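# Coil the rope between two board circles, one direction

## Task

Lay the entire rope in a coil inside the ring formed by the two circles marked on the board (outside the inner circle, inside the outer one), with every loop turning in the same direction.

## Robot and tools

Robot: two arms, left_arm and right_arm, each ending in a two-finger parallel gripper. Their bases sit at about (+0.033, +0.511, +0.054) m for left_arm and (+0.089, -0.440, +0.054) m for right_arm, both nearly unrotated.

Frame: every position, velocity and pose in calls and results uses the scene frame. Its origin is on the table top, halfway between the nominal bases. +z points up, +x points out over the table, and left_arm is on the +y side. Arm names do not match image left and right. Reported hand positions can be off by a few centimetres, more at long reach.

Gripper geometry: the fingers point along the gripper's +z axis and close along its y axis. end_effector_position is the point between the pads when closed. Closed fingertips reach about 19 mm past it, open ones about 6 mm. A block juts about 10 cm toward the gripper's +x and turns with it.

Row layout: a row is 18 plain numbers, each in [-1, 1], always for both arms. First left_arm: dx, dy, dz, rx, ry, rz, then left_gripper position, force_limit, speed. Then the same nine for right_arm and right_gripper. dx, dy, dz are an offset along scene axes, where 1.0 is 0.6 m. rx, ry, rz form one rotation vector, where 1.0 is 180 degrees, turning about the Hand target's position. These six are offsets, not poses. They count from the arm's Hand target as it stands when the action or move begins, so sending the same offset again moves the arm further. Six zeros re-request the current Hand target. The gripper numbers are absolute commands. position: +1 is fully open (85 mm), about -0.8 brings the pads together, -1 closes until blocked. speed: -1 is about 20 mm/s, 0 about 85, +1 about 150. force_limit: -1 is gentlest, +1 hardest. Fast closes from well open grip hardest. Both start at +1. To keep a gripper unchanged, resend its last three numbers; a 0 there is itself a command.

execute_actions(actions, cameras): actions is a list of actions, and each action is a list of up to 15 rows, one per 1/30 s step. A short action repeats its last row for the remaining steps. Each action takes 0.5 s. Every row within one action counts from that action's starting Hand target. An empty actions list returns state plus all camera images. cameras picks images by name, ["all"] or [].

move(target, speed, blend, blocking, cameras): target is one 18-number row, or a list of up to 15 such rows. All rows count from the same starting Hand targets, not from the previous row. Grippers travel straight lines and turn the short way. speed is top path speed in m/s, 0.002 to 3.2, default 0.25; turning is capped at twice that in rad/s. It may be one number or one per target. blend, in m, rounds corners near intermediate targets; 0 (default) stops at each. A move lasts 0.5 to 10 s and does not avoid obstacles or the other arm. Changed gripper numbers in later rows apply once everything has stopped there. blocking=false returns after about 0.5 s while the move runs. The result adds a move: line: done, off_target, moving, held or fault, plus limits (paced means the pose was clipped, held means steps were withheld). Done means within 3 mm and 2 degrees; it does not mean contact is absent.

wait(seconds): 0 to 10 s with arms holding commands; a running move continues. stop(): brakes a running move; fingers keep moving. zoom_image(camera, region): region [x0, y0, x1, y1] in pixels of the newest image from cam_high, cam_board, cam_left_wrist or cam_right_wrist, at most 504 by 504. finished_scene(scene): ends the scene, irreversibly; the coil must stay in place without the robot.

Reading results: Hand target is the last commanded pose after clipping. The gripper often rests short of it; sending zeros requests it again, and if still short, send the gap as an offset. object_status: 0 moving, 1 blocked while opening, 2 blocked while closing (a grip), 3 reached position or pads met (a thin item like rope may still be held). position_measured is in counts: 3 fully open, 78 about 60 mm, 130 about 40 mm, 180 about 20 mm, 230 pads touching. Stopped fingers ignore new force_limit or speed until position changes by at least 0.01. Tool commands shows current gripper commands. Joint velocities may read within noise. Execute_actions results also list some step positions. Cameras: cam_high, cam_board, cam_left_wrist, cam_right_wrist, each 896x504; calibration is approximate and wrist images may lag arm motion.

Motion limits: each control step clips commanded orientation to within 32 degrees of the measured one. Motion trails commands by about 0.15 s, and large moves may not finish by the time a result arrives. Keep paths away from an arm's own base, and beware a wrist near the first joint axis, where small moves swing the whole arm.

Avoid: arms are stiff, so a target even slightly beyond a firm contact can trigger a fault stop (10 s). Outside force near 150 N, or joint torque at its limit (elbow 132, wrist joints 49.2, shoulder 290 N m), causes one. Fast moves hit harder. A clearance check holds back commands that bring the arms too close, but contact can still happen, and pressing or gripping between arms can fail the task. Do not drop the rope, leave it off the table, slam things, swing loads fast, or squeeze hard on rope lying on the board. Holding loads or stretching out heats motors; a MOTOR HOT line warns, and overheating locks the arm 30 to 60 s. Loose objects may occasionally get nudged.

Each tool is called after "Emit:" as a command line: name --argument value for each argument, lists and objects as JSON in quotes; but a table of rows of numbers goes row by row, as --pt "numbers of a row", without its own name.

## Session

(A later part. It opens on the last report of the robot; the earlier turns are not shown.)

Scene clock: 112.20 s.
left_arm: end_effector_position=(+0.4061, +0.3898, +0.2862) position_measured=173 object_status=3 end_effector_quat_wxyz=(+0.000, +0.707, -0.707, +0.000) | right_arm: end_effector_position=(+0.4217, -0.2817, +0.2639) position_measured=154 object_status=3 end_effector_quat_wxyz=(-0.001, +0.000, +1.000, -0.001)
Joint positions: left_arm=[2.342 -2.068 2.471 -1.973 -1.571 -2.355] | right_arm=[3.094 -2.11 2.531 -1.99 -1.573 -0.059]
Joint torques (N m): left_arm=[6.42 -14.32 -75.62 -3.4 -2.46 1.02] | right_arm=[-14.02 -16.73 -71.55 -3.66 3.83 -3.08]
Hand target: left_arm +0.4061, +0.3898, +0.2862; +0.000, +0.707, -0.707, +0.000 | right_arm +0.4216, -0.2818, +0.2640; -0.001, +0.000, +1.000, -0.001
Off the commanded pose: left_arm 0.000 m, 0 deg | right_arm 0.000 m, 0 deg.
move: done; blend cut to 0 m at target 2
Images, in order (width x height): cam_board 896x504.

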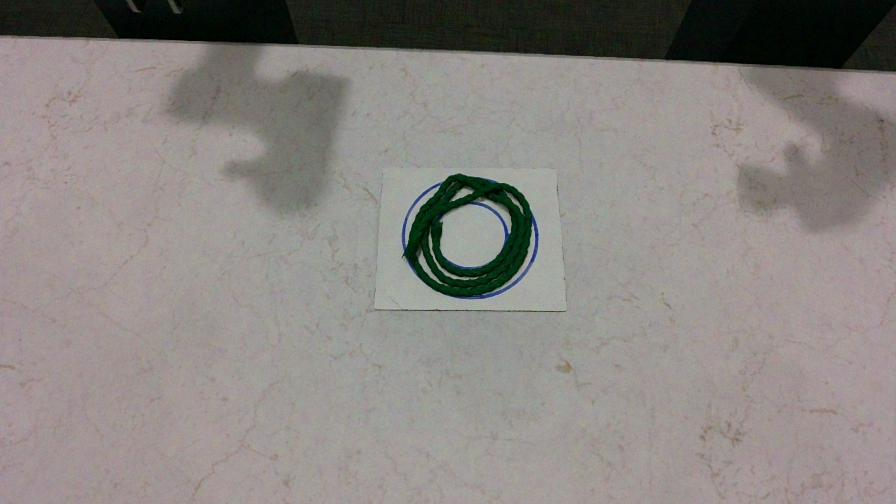

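Emit:
move --pt "0 0 0 0 0 0 -0.35 1 -1 0.184 0.4897 -0.26 0 0 0 -1 -1 0" --pt "0 0 0 0 0 0 -0.35 1 -1 0.184 0.4897 -0.4 0 0 0 -1 -1 0" --pt "0 0 0 0 0 0 -0.35 1 -1 0.184 0.434 -0.4 0 0 0 -1 -1 0" --speed '[0.3,0.15,0.06]' --cameras '["cam_board","cam_right_wrist"]'

Scene clock: 116.90 s.
left_arm: end_effector_position=(+0.4061, +0.3898, +0.2862) position_measured=173 object_status=3 end_effector_quat_wxyz=(+0.000, +0.707, -0.707, +0.000) | right_arm: end_effector_position=(+0.5321, -0.0212, +0.0240) position_measured=232 object_status=3 end_effector_quat_wxyz=(-0.001, +0.000, +1.000, -0.001)
Joint positions: left_arm=[2.342 -2.068 2.471 -1.973 -1.571 -2.355] | right_arm=[3.614 -1.197 2.332 -2.703 -1.572 0.461]
Joint torques (N m): left_arm=[6.29 -13.84 -75.83 -3.55 -2.38 1.1] | right_arm=[-10.79 -70.22 -26.54 -8.14 2.63 -3.02]
Hand target: left_arm +0.4061, +0.3898, +0.2862; +0.000, +0.707, -0.707, +0.000 | right_arm +0.5320, -0.0214, +0.0240; -0.001, +0.000, +1.000, -0.001
Off the commanded pose: left_arm 0.000 m, 0 deg | right_arm 0.000 m, 0 deg.
move: done
camera_calibration:
cam_right_wrist: T_world_to_cam=[[0.0138763, 0.999835, 0.0117244, 0.0228496], [0.941282, -0.0170177, 0.337191, -0.488077], [0.337335, 0.00635702, -0.941363, -0.0247531], [0, 0, 0, 1]] pos_world=[0.467451, -0.0309944, 0.141006]
Images, in order (width x height): cam_board 896x504, cam_right_wrist 896x504.

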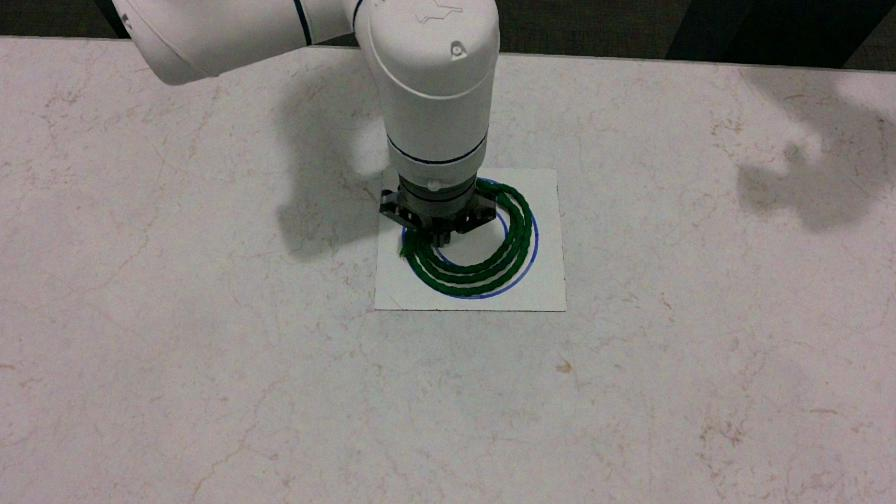

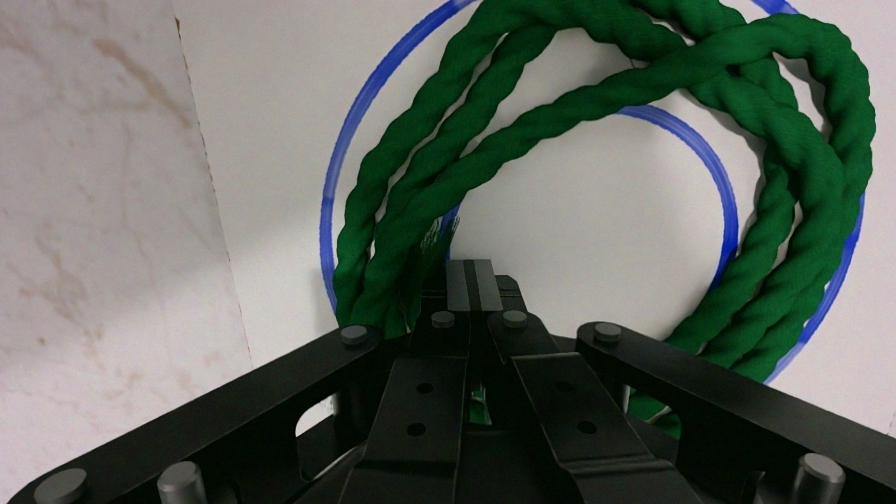

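Emit:
move --pt "0 0 0 0 0 0 -0.35 1 -1 0 0.025 0 0 0 0 -1 -1 0" --pt "0 0 0 0 0 0 -0.35 1 -1 0 0.025 0.13 0 0 0 -1 -1 0" --pt "0 0 0 0 0 0 -0.35 1 -1 0.065 -0.105 0.127 0 0 0.128 -1 -1 0" --pt "0 0 0 0 0 0 -0.35 1 -1 0.065 -0.105 0.015 0 0 0.128 -1 -1 0" --pt "0 0 0 0 0 0 -0.35 1 -1 0.0433 -0.061 0.015 0 0 0.128 -1 -1 0" --speed '[0.15,0.25,0.25,0.15,0.06]' --blend '[0,0.02,0,0,0]' --cameras '["cam_board","cam_right_wrist"]'

Scene clock: 121.53 s.
left_arm: end_effector_position=(+0.4061, +0.3898, +0.2862) position_measured=173 object_status=3 end_effector_quat_wxyz=(+0.000, +0.707, -0.707, +0.000) | right_arm: end_effector_position=(+0.5581, -0.0582, +0.0330) position_measured=232 object_status=3 end_effector_quat_wxyz=(-0.001, -0.200, +0.980, -0.001)
Joint positions: left_arm=[2.342 -2.068 2.471 -1.973 -1.571 -2.355] | right_arm=[3.537 -1.22 2.339 -2.688 -1.572 -0.017]
Joint torques (N m): left_arm=[6.77 -13.23 -75.72 -3.35 -2.6 1.25] | right_arm=[14.8 -48.27 -42.88 -3.56 -1.45 4.52]
Hand target: left_arm +0.4061, +0.3898, +0.2862; +0.000, +0.707, -0.707, +0.000 | right_arm +0.5580, -0.0580, +0.0330; -0.001, -0.200, +0.980, -0.001
Off the commanded pose: left_arm 0.000 m, 0 deg | right_arm 0.000 m, 0 deg.
move: done
camera_calibration:
cam_right_wrist: T_world_to_cam=[[-0.378619, 0.925476, 0.0119078, 0.274093], [0.872849, 0.35275, 0.337198, -0.456586], [0.307868, 0.138063, -0.941359, -0.000733611], [0, 0, 0, 1]] pos_world=[0.502533, -0.0925044, 0.150005]
Images, in order (width x height): cam_board 896x504, cam_right_wrist 896x504.

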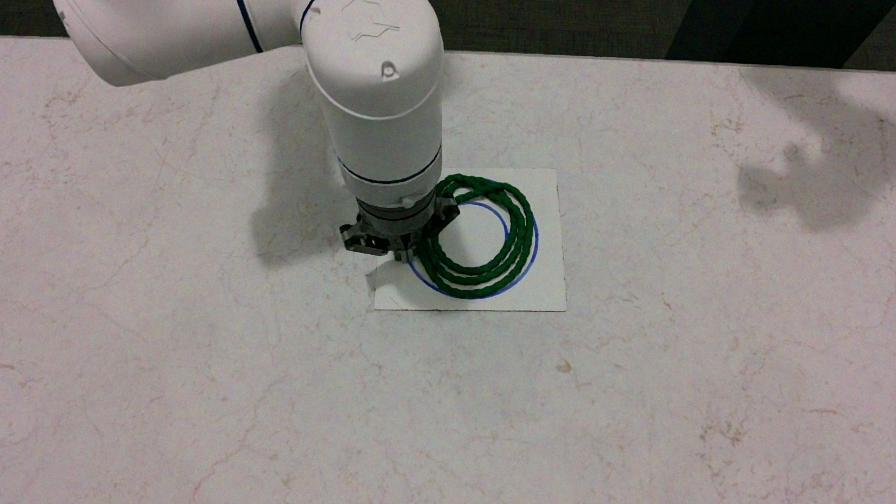

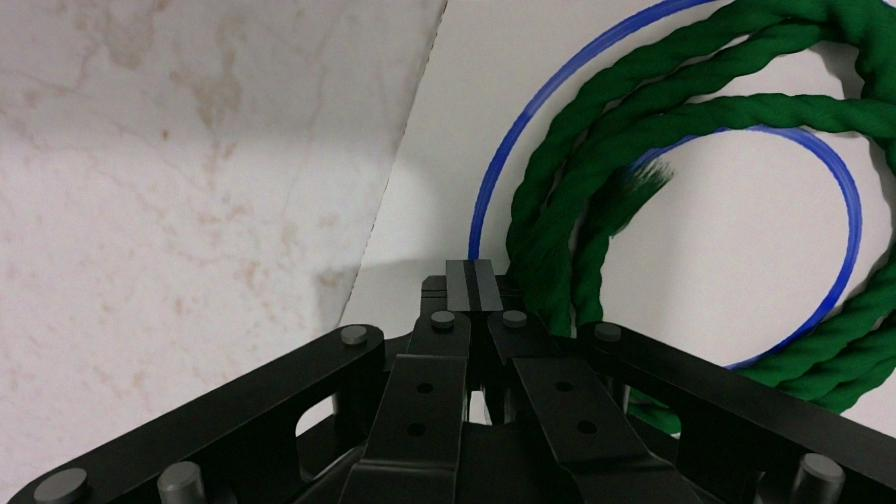

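Emit:
move --pt "0 0 0 0 0 0 -0.35 1 -1 0.0167 -0.038 0 0 0 0 -1 -1 0" --pt "0 0 0 0 0 0 -0.35 1 -1 0.0167 -0.038 0.16 0 0 0 -1 -1 0" --pt "0 0 0 0 0 0 -0.35 1 -1 -0.222 0.07 0.16 0 0 -0.534 -1 -1 0" --pt "0 0 0 0 0 0 -0.35 1 -1 -0.222 0.07 -0.015 0 0 -0.534 -1 -1 0" --pt "0 0 0 0 0 0 -0.35 1 -1 -0.184 0.082 -0.015 0 0 -0.534 -1 -1 0" --speed '[0.15,0.25,0.4,0.2,0.06]' --blend '[0,0.02,0,0,0]' --cameras '["cam_right_wrist"]'

Emit:
move --pt "0 0 0 0 0 0 -0.35 1 -1 -0.04 -0.012 0 0 0 0 -1 -1 0" --pt "0 0 0 0 0 0 -0.35 1 -1 -0.04 -0.1 0.2 0 0 0.2 -1 -1 0" --pt "0 0 0 0 0 0 -0.35 1 -1 0.0 -0.42 0.4 0 0 0.406 -1 -1 0" --speed 0.3 --blend '[0,0.05,0]' --cameras '["cam_board"]'

Emit:
zoom_image --camera "cam_board" --region '[370, 160, 570, 320]'

Scene clock: 127.77 s.
left_arm: end_effector_position=(+0.4061, +0.3898, +0.2862) position_measured=173 object_status=3 end_effector_quat_wxyz=(+0.000, +0.707, -0.707, +0.000) | right_arm: end_effector_position=(+0.4474, -0.0089, +0.0240) position_measured=232 object_status=3 end_effector_quat_wxyz=(-0.001, +0.595, +0.804, +0.000)
Joint positions: left_arm=[2.342 -2.068 2.471 -1.973 -1.571 -2.355] | right_arm=[3.705 -1.246 2.426 -2.75 -1.569 1.828]
Joint torques (N m): left_arm=[6.37 -12.09 -74.63 -3.62 -2.38 1.04] | right_arm=[-9.77 -46.7 -39.9 -4.28 -1.53 -2.91]
Hand target: left_arm +0.4061, +0.3898, +0.2862; +0.000, +0.707, -0.707, +0.000 | right_arm +0.4476, -0.0088, +0.0240; -0.001, +0.595, +0.804, +0.000
Off the commanded pose: left_arm 0.000 m, 0 deg | right_arm 0.000 m, 0 deg.
move: done
camera_calibration:
cam_right_wrist: T_world_to_cam=[[0.960569, 0.277788, 0.0118544, -0.418166], [0.257696, -0.90548, 0.337194, -0.110246], [0.104402, -0.320843, -0.941361, 0.105033], [0, 0, 0, 1]] pos_world=[0.419122, 0.0500349, 0.141005]
Images, in order (width x height): cam_right_wrist 896x504.

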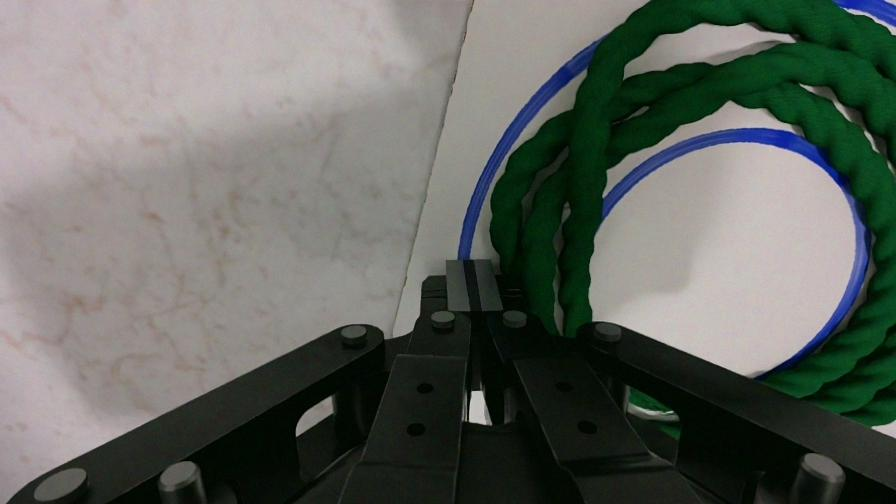

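Scene clock: 131.60 s.
left_arm: end_effector_position=(+0.4061, +0.3898, +0.2862) position_measured=173 object_status=3 end_effector_quat_wxyz=(+0.000, +0.707, -0.707, +0.000) | right_arm: end_effector_position=(+0.4476, -0.2607, +0.2639) position_measured=232 object_status=3 end_effector_quat_wxyz=(-0.001, +0.000, +1.000, -0.001)
Joint positions: left_arm=[2.342 -2.068 2.471 -1.973 -1.571 -2.355] | right_arm=[3.157 -2.019 2.491 -2.041 -1.573 0.005]
Joint torques (N m): left_arm=[6.32 -11.74 -75.32 -3.39 -2.41 0.91] | right_arm=[-14.18 -17.86 -71.19 -4.4 3.51 -3.24]
Hand target: left_arm +0.4061, +0.3898, +0.2862; +0.000, +0.707, -0.707, +0.000 | right_arm +0.4476, -0.2608, +0.2640; -0.001, +0.000, +1.000, -0.001
Off the commanded pose: left_arm 0.000 m, 0 deg | right_arm 0.000 m, 0 deg.
move: done
Images, in order (width x height): cam_board 896x504.

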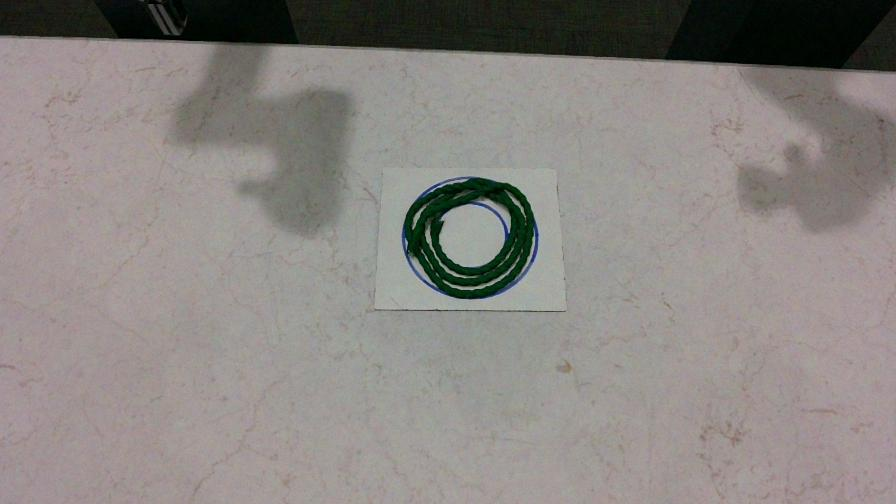

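Scaled by 2.520 from the camera's 896x504 image, which has a finer 1280x720 frame.

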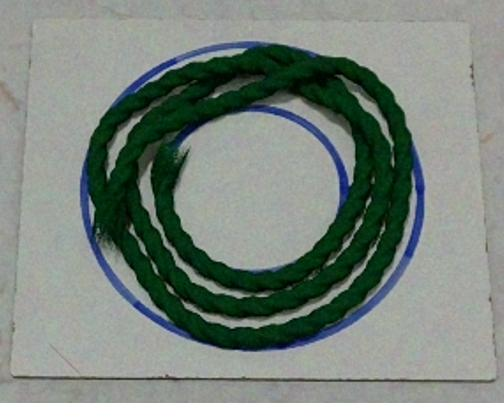

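Emit:
move --pt "0 0 0 0 0 0 -0.35 1 -1 0.3207 0.4497 -0.22 0 0 0.5 -1 -1 0" --pt "0 0 0 0 0 0 -0.35 1 -1 0.3207 0.4497 -0.4 0 0 0.5 -1 -1 0" --pt "0 0 0 0 0 0 -0.35 1 -1 0.27 0.4497 -0.4 0 0 0.5 -1 -1 0" --pt "0 0 0 0 0 0 -0.35 1 -1 0.3207 0.4497 -0.4 0 0 0.5 -1 -1 0" --pt "0 0 0 0 0 0 -0.35 1 -1 0.3207 0.4497 -0.2 0 0 0.5 -1 -1 0" --speed '[0.4,0.2,0.08,0.15,0.25]'

Emit:
move --pt "0 0 0 0 0 0 -0.35 1 -1 -0.1967 0.01 -0.02 0 0 -0.5 -1 -1 0" --pt "0 0 0 0 0 0 -0.35 1 -1 -0.1967 0.005 -0.2 0 0 -0.5 -1 -1 0" --pt "0 0 0 0 0 0 -0.35 1 -1 -0.1967 -0.0542 -0.2 0 0 -0.5 -1 -1 0" --pt "0 0 0 0 0 0 -0.35 1 -1 -0.1967 -0.015 -0.2 0 0 -0.5 -1 -1 0" --pt "0 0 0 0 0 0 -0.35 1 -1 -0.1967 -0.01 0.1 0 0 -0.5 -1 -1 0" --speed '[0.3,0.2,0.07,0.15,0.25]'

Emit:
move --target '[0,0,0,0,0,0,-0.35,1,-1,-0.1,-0.43,0.1,0,0,0,-1,-1,0]' --speed 0.4 --cameras '["cam_board"]'

Emit:
zoom_image --camera "cam_board" --region '[370, 160, 570, 320]'

Scene clock: 138.47 s.
left_arm: end_effector_position=(+0.4061, +0.3898, +0.2862) position_measured=173 object_status=3 end_effector_quat_wxyz=(+0.000, +0.707, -0.707, +0.000) | right_arm: end_effector_position=(+0.6400, +0.0090, +0.1438) position_measured=232 object_status=3 end_effector_quat_wxyz=(+0.000, +0.707, -0.707, +0.001)
Joint positions: left_arm=[2.342 -2.068 2.471 -1.973 -1.571 -2.355] | right_arm=[3.584 -1.278 2.091 -2.384 -1.573 -1.14]
Joint torques (N m): left_arm=[5.4 -13.37 -75.24 -3.64 -2.45 1.14] | right_arm=[-11.05 -77.66 -58.37 -3.25 0.99 -3.17]
Hand target: left_arm +0.4061, +0.3898, +0.2862; +0.000, +0.707, -0.707, +0.000 | right_arm +0.6400, +0.0090, +0.1440; +0.000, +0.707, -0.707, +0.001
Off the commanded pose: left_arm 0.000 m, 0 deg | right_arm 0.000 m, 0 deg.
move: done

Scene clock: 145.80 s.
left_arm: end_effector_position=(+0.4061, +0.3898, +0.2862) position_measured=173 object_status=3 end_effector_quat_wxyz=(+0.000, +0.707, -0.707, +0.000) | right_arm: end_effector_position=(+0.5220, +0.0030, +0.2038) position_measured=232 object_status=3 end_effector_quat_wxyz=(-0.001, +0.000, +1.000, -0.001)
Joint positions: left_arm=[2.342 -2.068 2.471 -1.973 -1.571 -2.355] | right_arm=[3.658 -1.492 2.217 -2.293 -1.571 0.505]
Joint torques (N m): left_arm=[4.91 -11.66 -75.34 -3.68 -2.27 0.76] | right_arm=[-13.52 -64.92 -62.85 -2.87 1.08 -1.48]
Hand target: left_arm +0.4061, +0.3898, +0.2862; +0.000, +0.707, -0.707, +0.000 | right_arm +0.5220, +0.0030, +0.2040; -0.001, +0.000, +1.000, -0.001
Off the commanded pose: left_arm 0.000 m, 0 deg | right_arm 0.000 m, 0 deg.
move: done

Scene clock: 147.47 s.
left_arm: end_effector_position=(+0.4061, +0.3898, +0.2862) position_measured=173 object_status=3 end_effector_quat_wxyz=(+0.000, +0.707, -0.707, +0.000) | right_arm: end_effector_position=(+0.4621, -0.2549, +0.2639) position_measured=232 object_status=3 end_effector_quat_wxyz=(-0.001, +0.000, +1.000, -0.001)
Joint positions: left_arm=[2.342 -2.068 2.471 -1.973 -1.571 -2.355] | right_arm=[3.173 -1.978 2.471 -2.061 -1.573 0.02]
Joint torques (N m): left_arm=[3.19 -11.65 -75.34 -3.77 -2.32 0.78] | right_arm=[-9.59 -26.61 -53.4 -3.96 2.93 -2.32]
Hand target: left_arm +0.4061, +0.3898, +0.2862; +0.000, +0.707, -0.707, +0.000 | right_arm +0.4620, -0.2550, +0.2640; -0.001, +0.000, +1.000, -0.001
Off the commanded pose: left_arm 0.000 m, 0 deg | right_arm 0.000 m, 0 deg.
move: done
Images, in order (width x height): cam_board 896x504.

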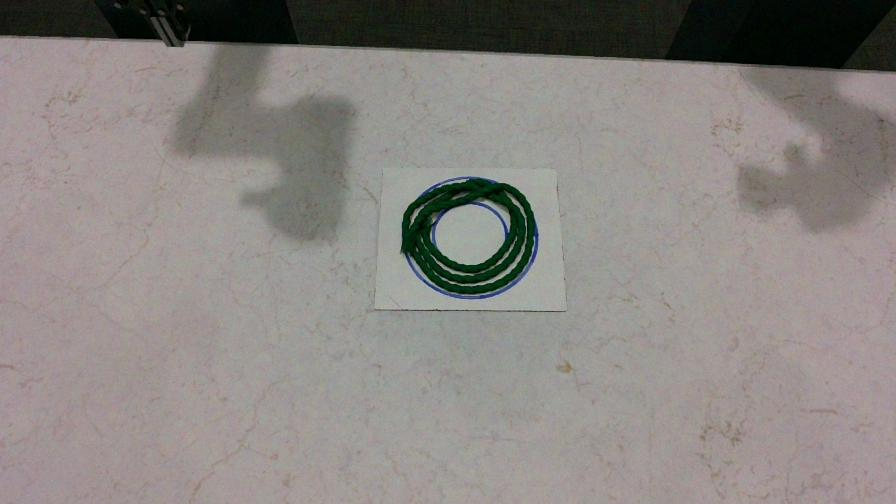

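Scaled by 2.520 from the camera's 896x504 image, which has a finer 1280x720 frame.

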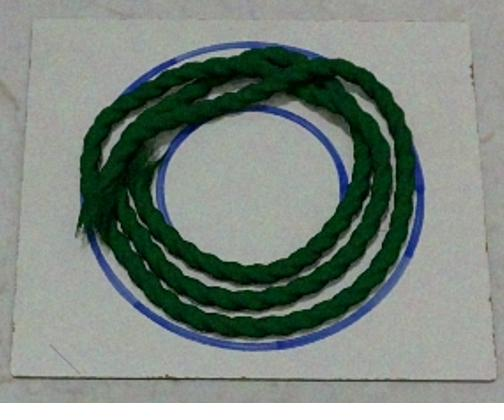

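Emit:
move --pt "0 0 0 0 0 0 -0.35 1 -1 0.155 0.2767 -0.25 0 0 0.083 -1 -1 0" --pt "0 0 0 0 0 0 -0.35 1 -1 0.155 0.2767 -0.393 0 0 0.083 -1 -1 0" --pt "0 0 0 0 0 0 -0.35 1 -1 0.143 0.3212 -0.393 0 0 0.083 -1 -1 0" --pt "0 0 0 0 0 0 -0.35 1 -1 0.155 0.2767 -0.393 0 0 0.083 -1 -1 0" --pt "0 0 0 0 0 0 -0.35 1 -1 0 0 0 0 0 0 -1 -1 0" --speed '[0.4,0.2,0.06,0.15,0.35]' --cameras '["cam_board"]'

Emit:
zoom_image --camera "cam_board" --region '[370, 160, 570, 320]'

Scene clock: 153.33 s.
left_arm: end_effector_position=(+0.4061, +0.3898, +0.2862) position_measured=173 object_status=3 end_effector_quat_wxyz=(+0.000, +0.707, -0.707, +0.000) | right_arm: end_effector_position=(+0.4621, -0.2549, +0.2639) position_measured=232 object_status=3 end_effector_quat_wxyz=(-0.001, +0.000, +1.000, -0.001)
Joint positions: left_arm=[2.342 -2.068 2.471 -1.973 -1.571 -2.355] | right_arm=[3.172 -1.978 2.471 -2.061 -1.573 0.02]
Joint torques (N m): left_arm=[4.06 -12.05 -75.24 -3.73 -2.53 0.78] | right_arm=[-7.57 -22.8 -68.92 -3.86 3.49 -3.05]
Hand target: left_arm +0.4061, +0.3898, +0.2862; +0.000, +0.707, -0.707, +0.000 | right_arm +0.4620, -0.2550, +0.2640; -0.001, +0.000, +1.000, -0.001
Off the commanded pose: left_arm 0.000 m, 0 deg | right_arm 0.000 m, 0 deg.
move: done
Images, in order (width x height): cam_board 896x504.

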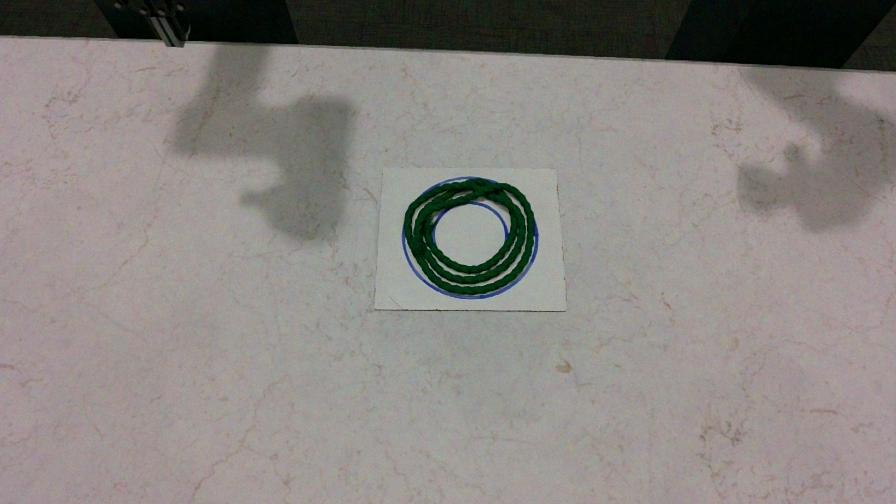

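Scaled by 2.520 from the camera's 896x504 image, which has a finer 1280x720 frame.

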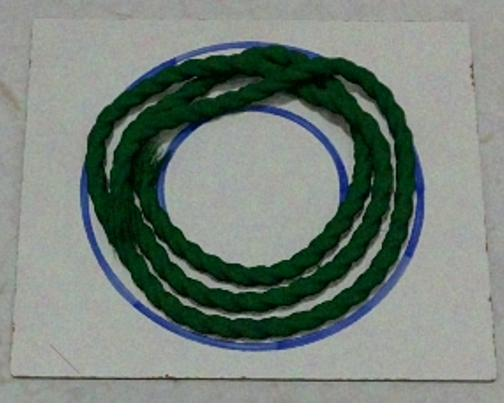

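All inside. Done.

Emit:
finished_scene --scene 1

The scene is finished: the task was done.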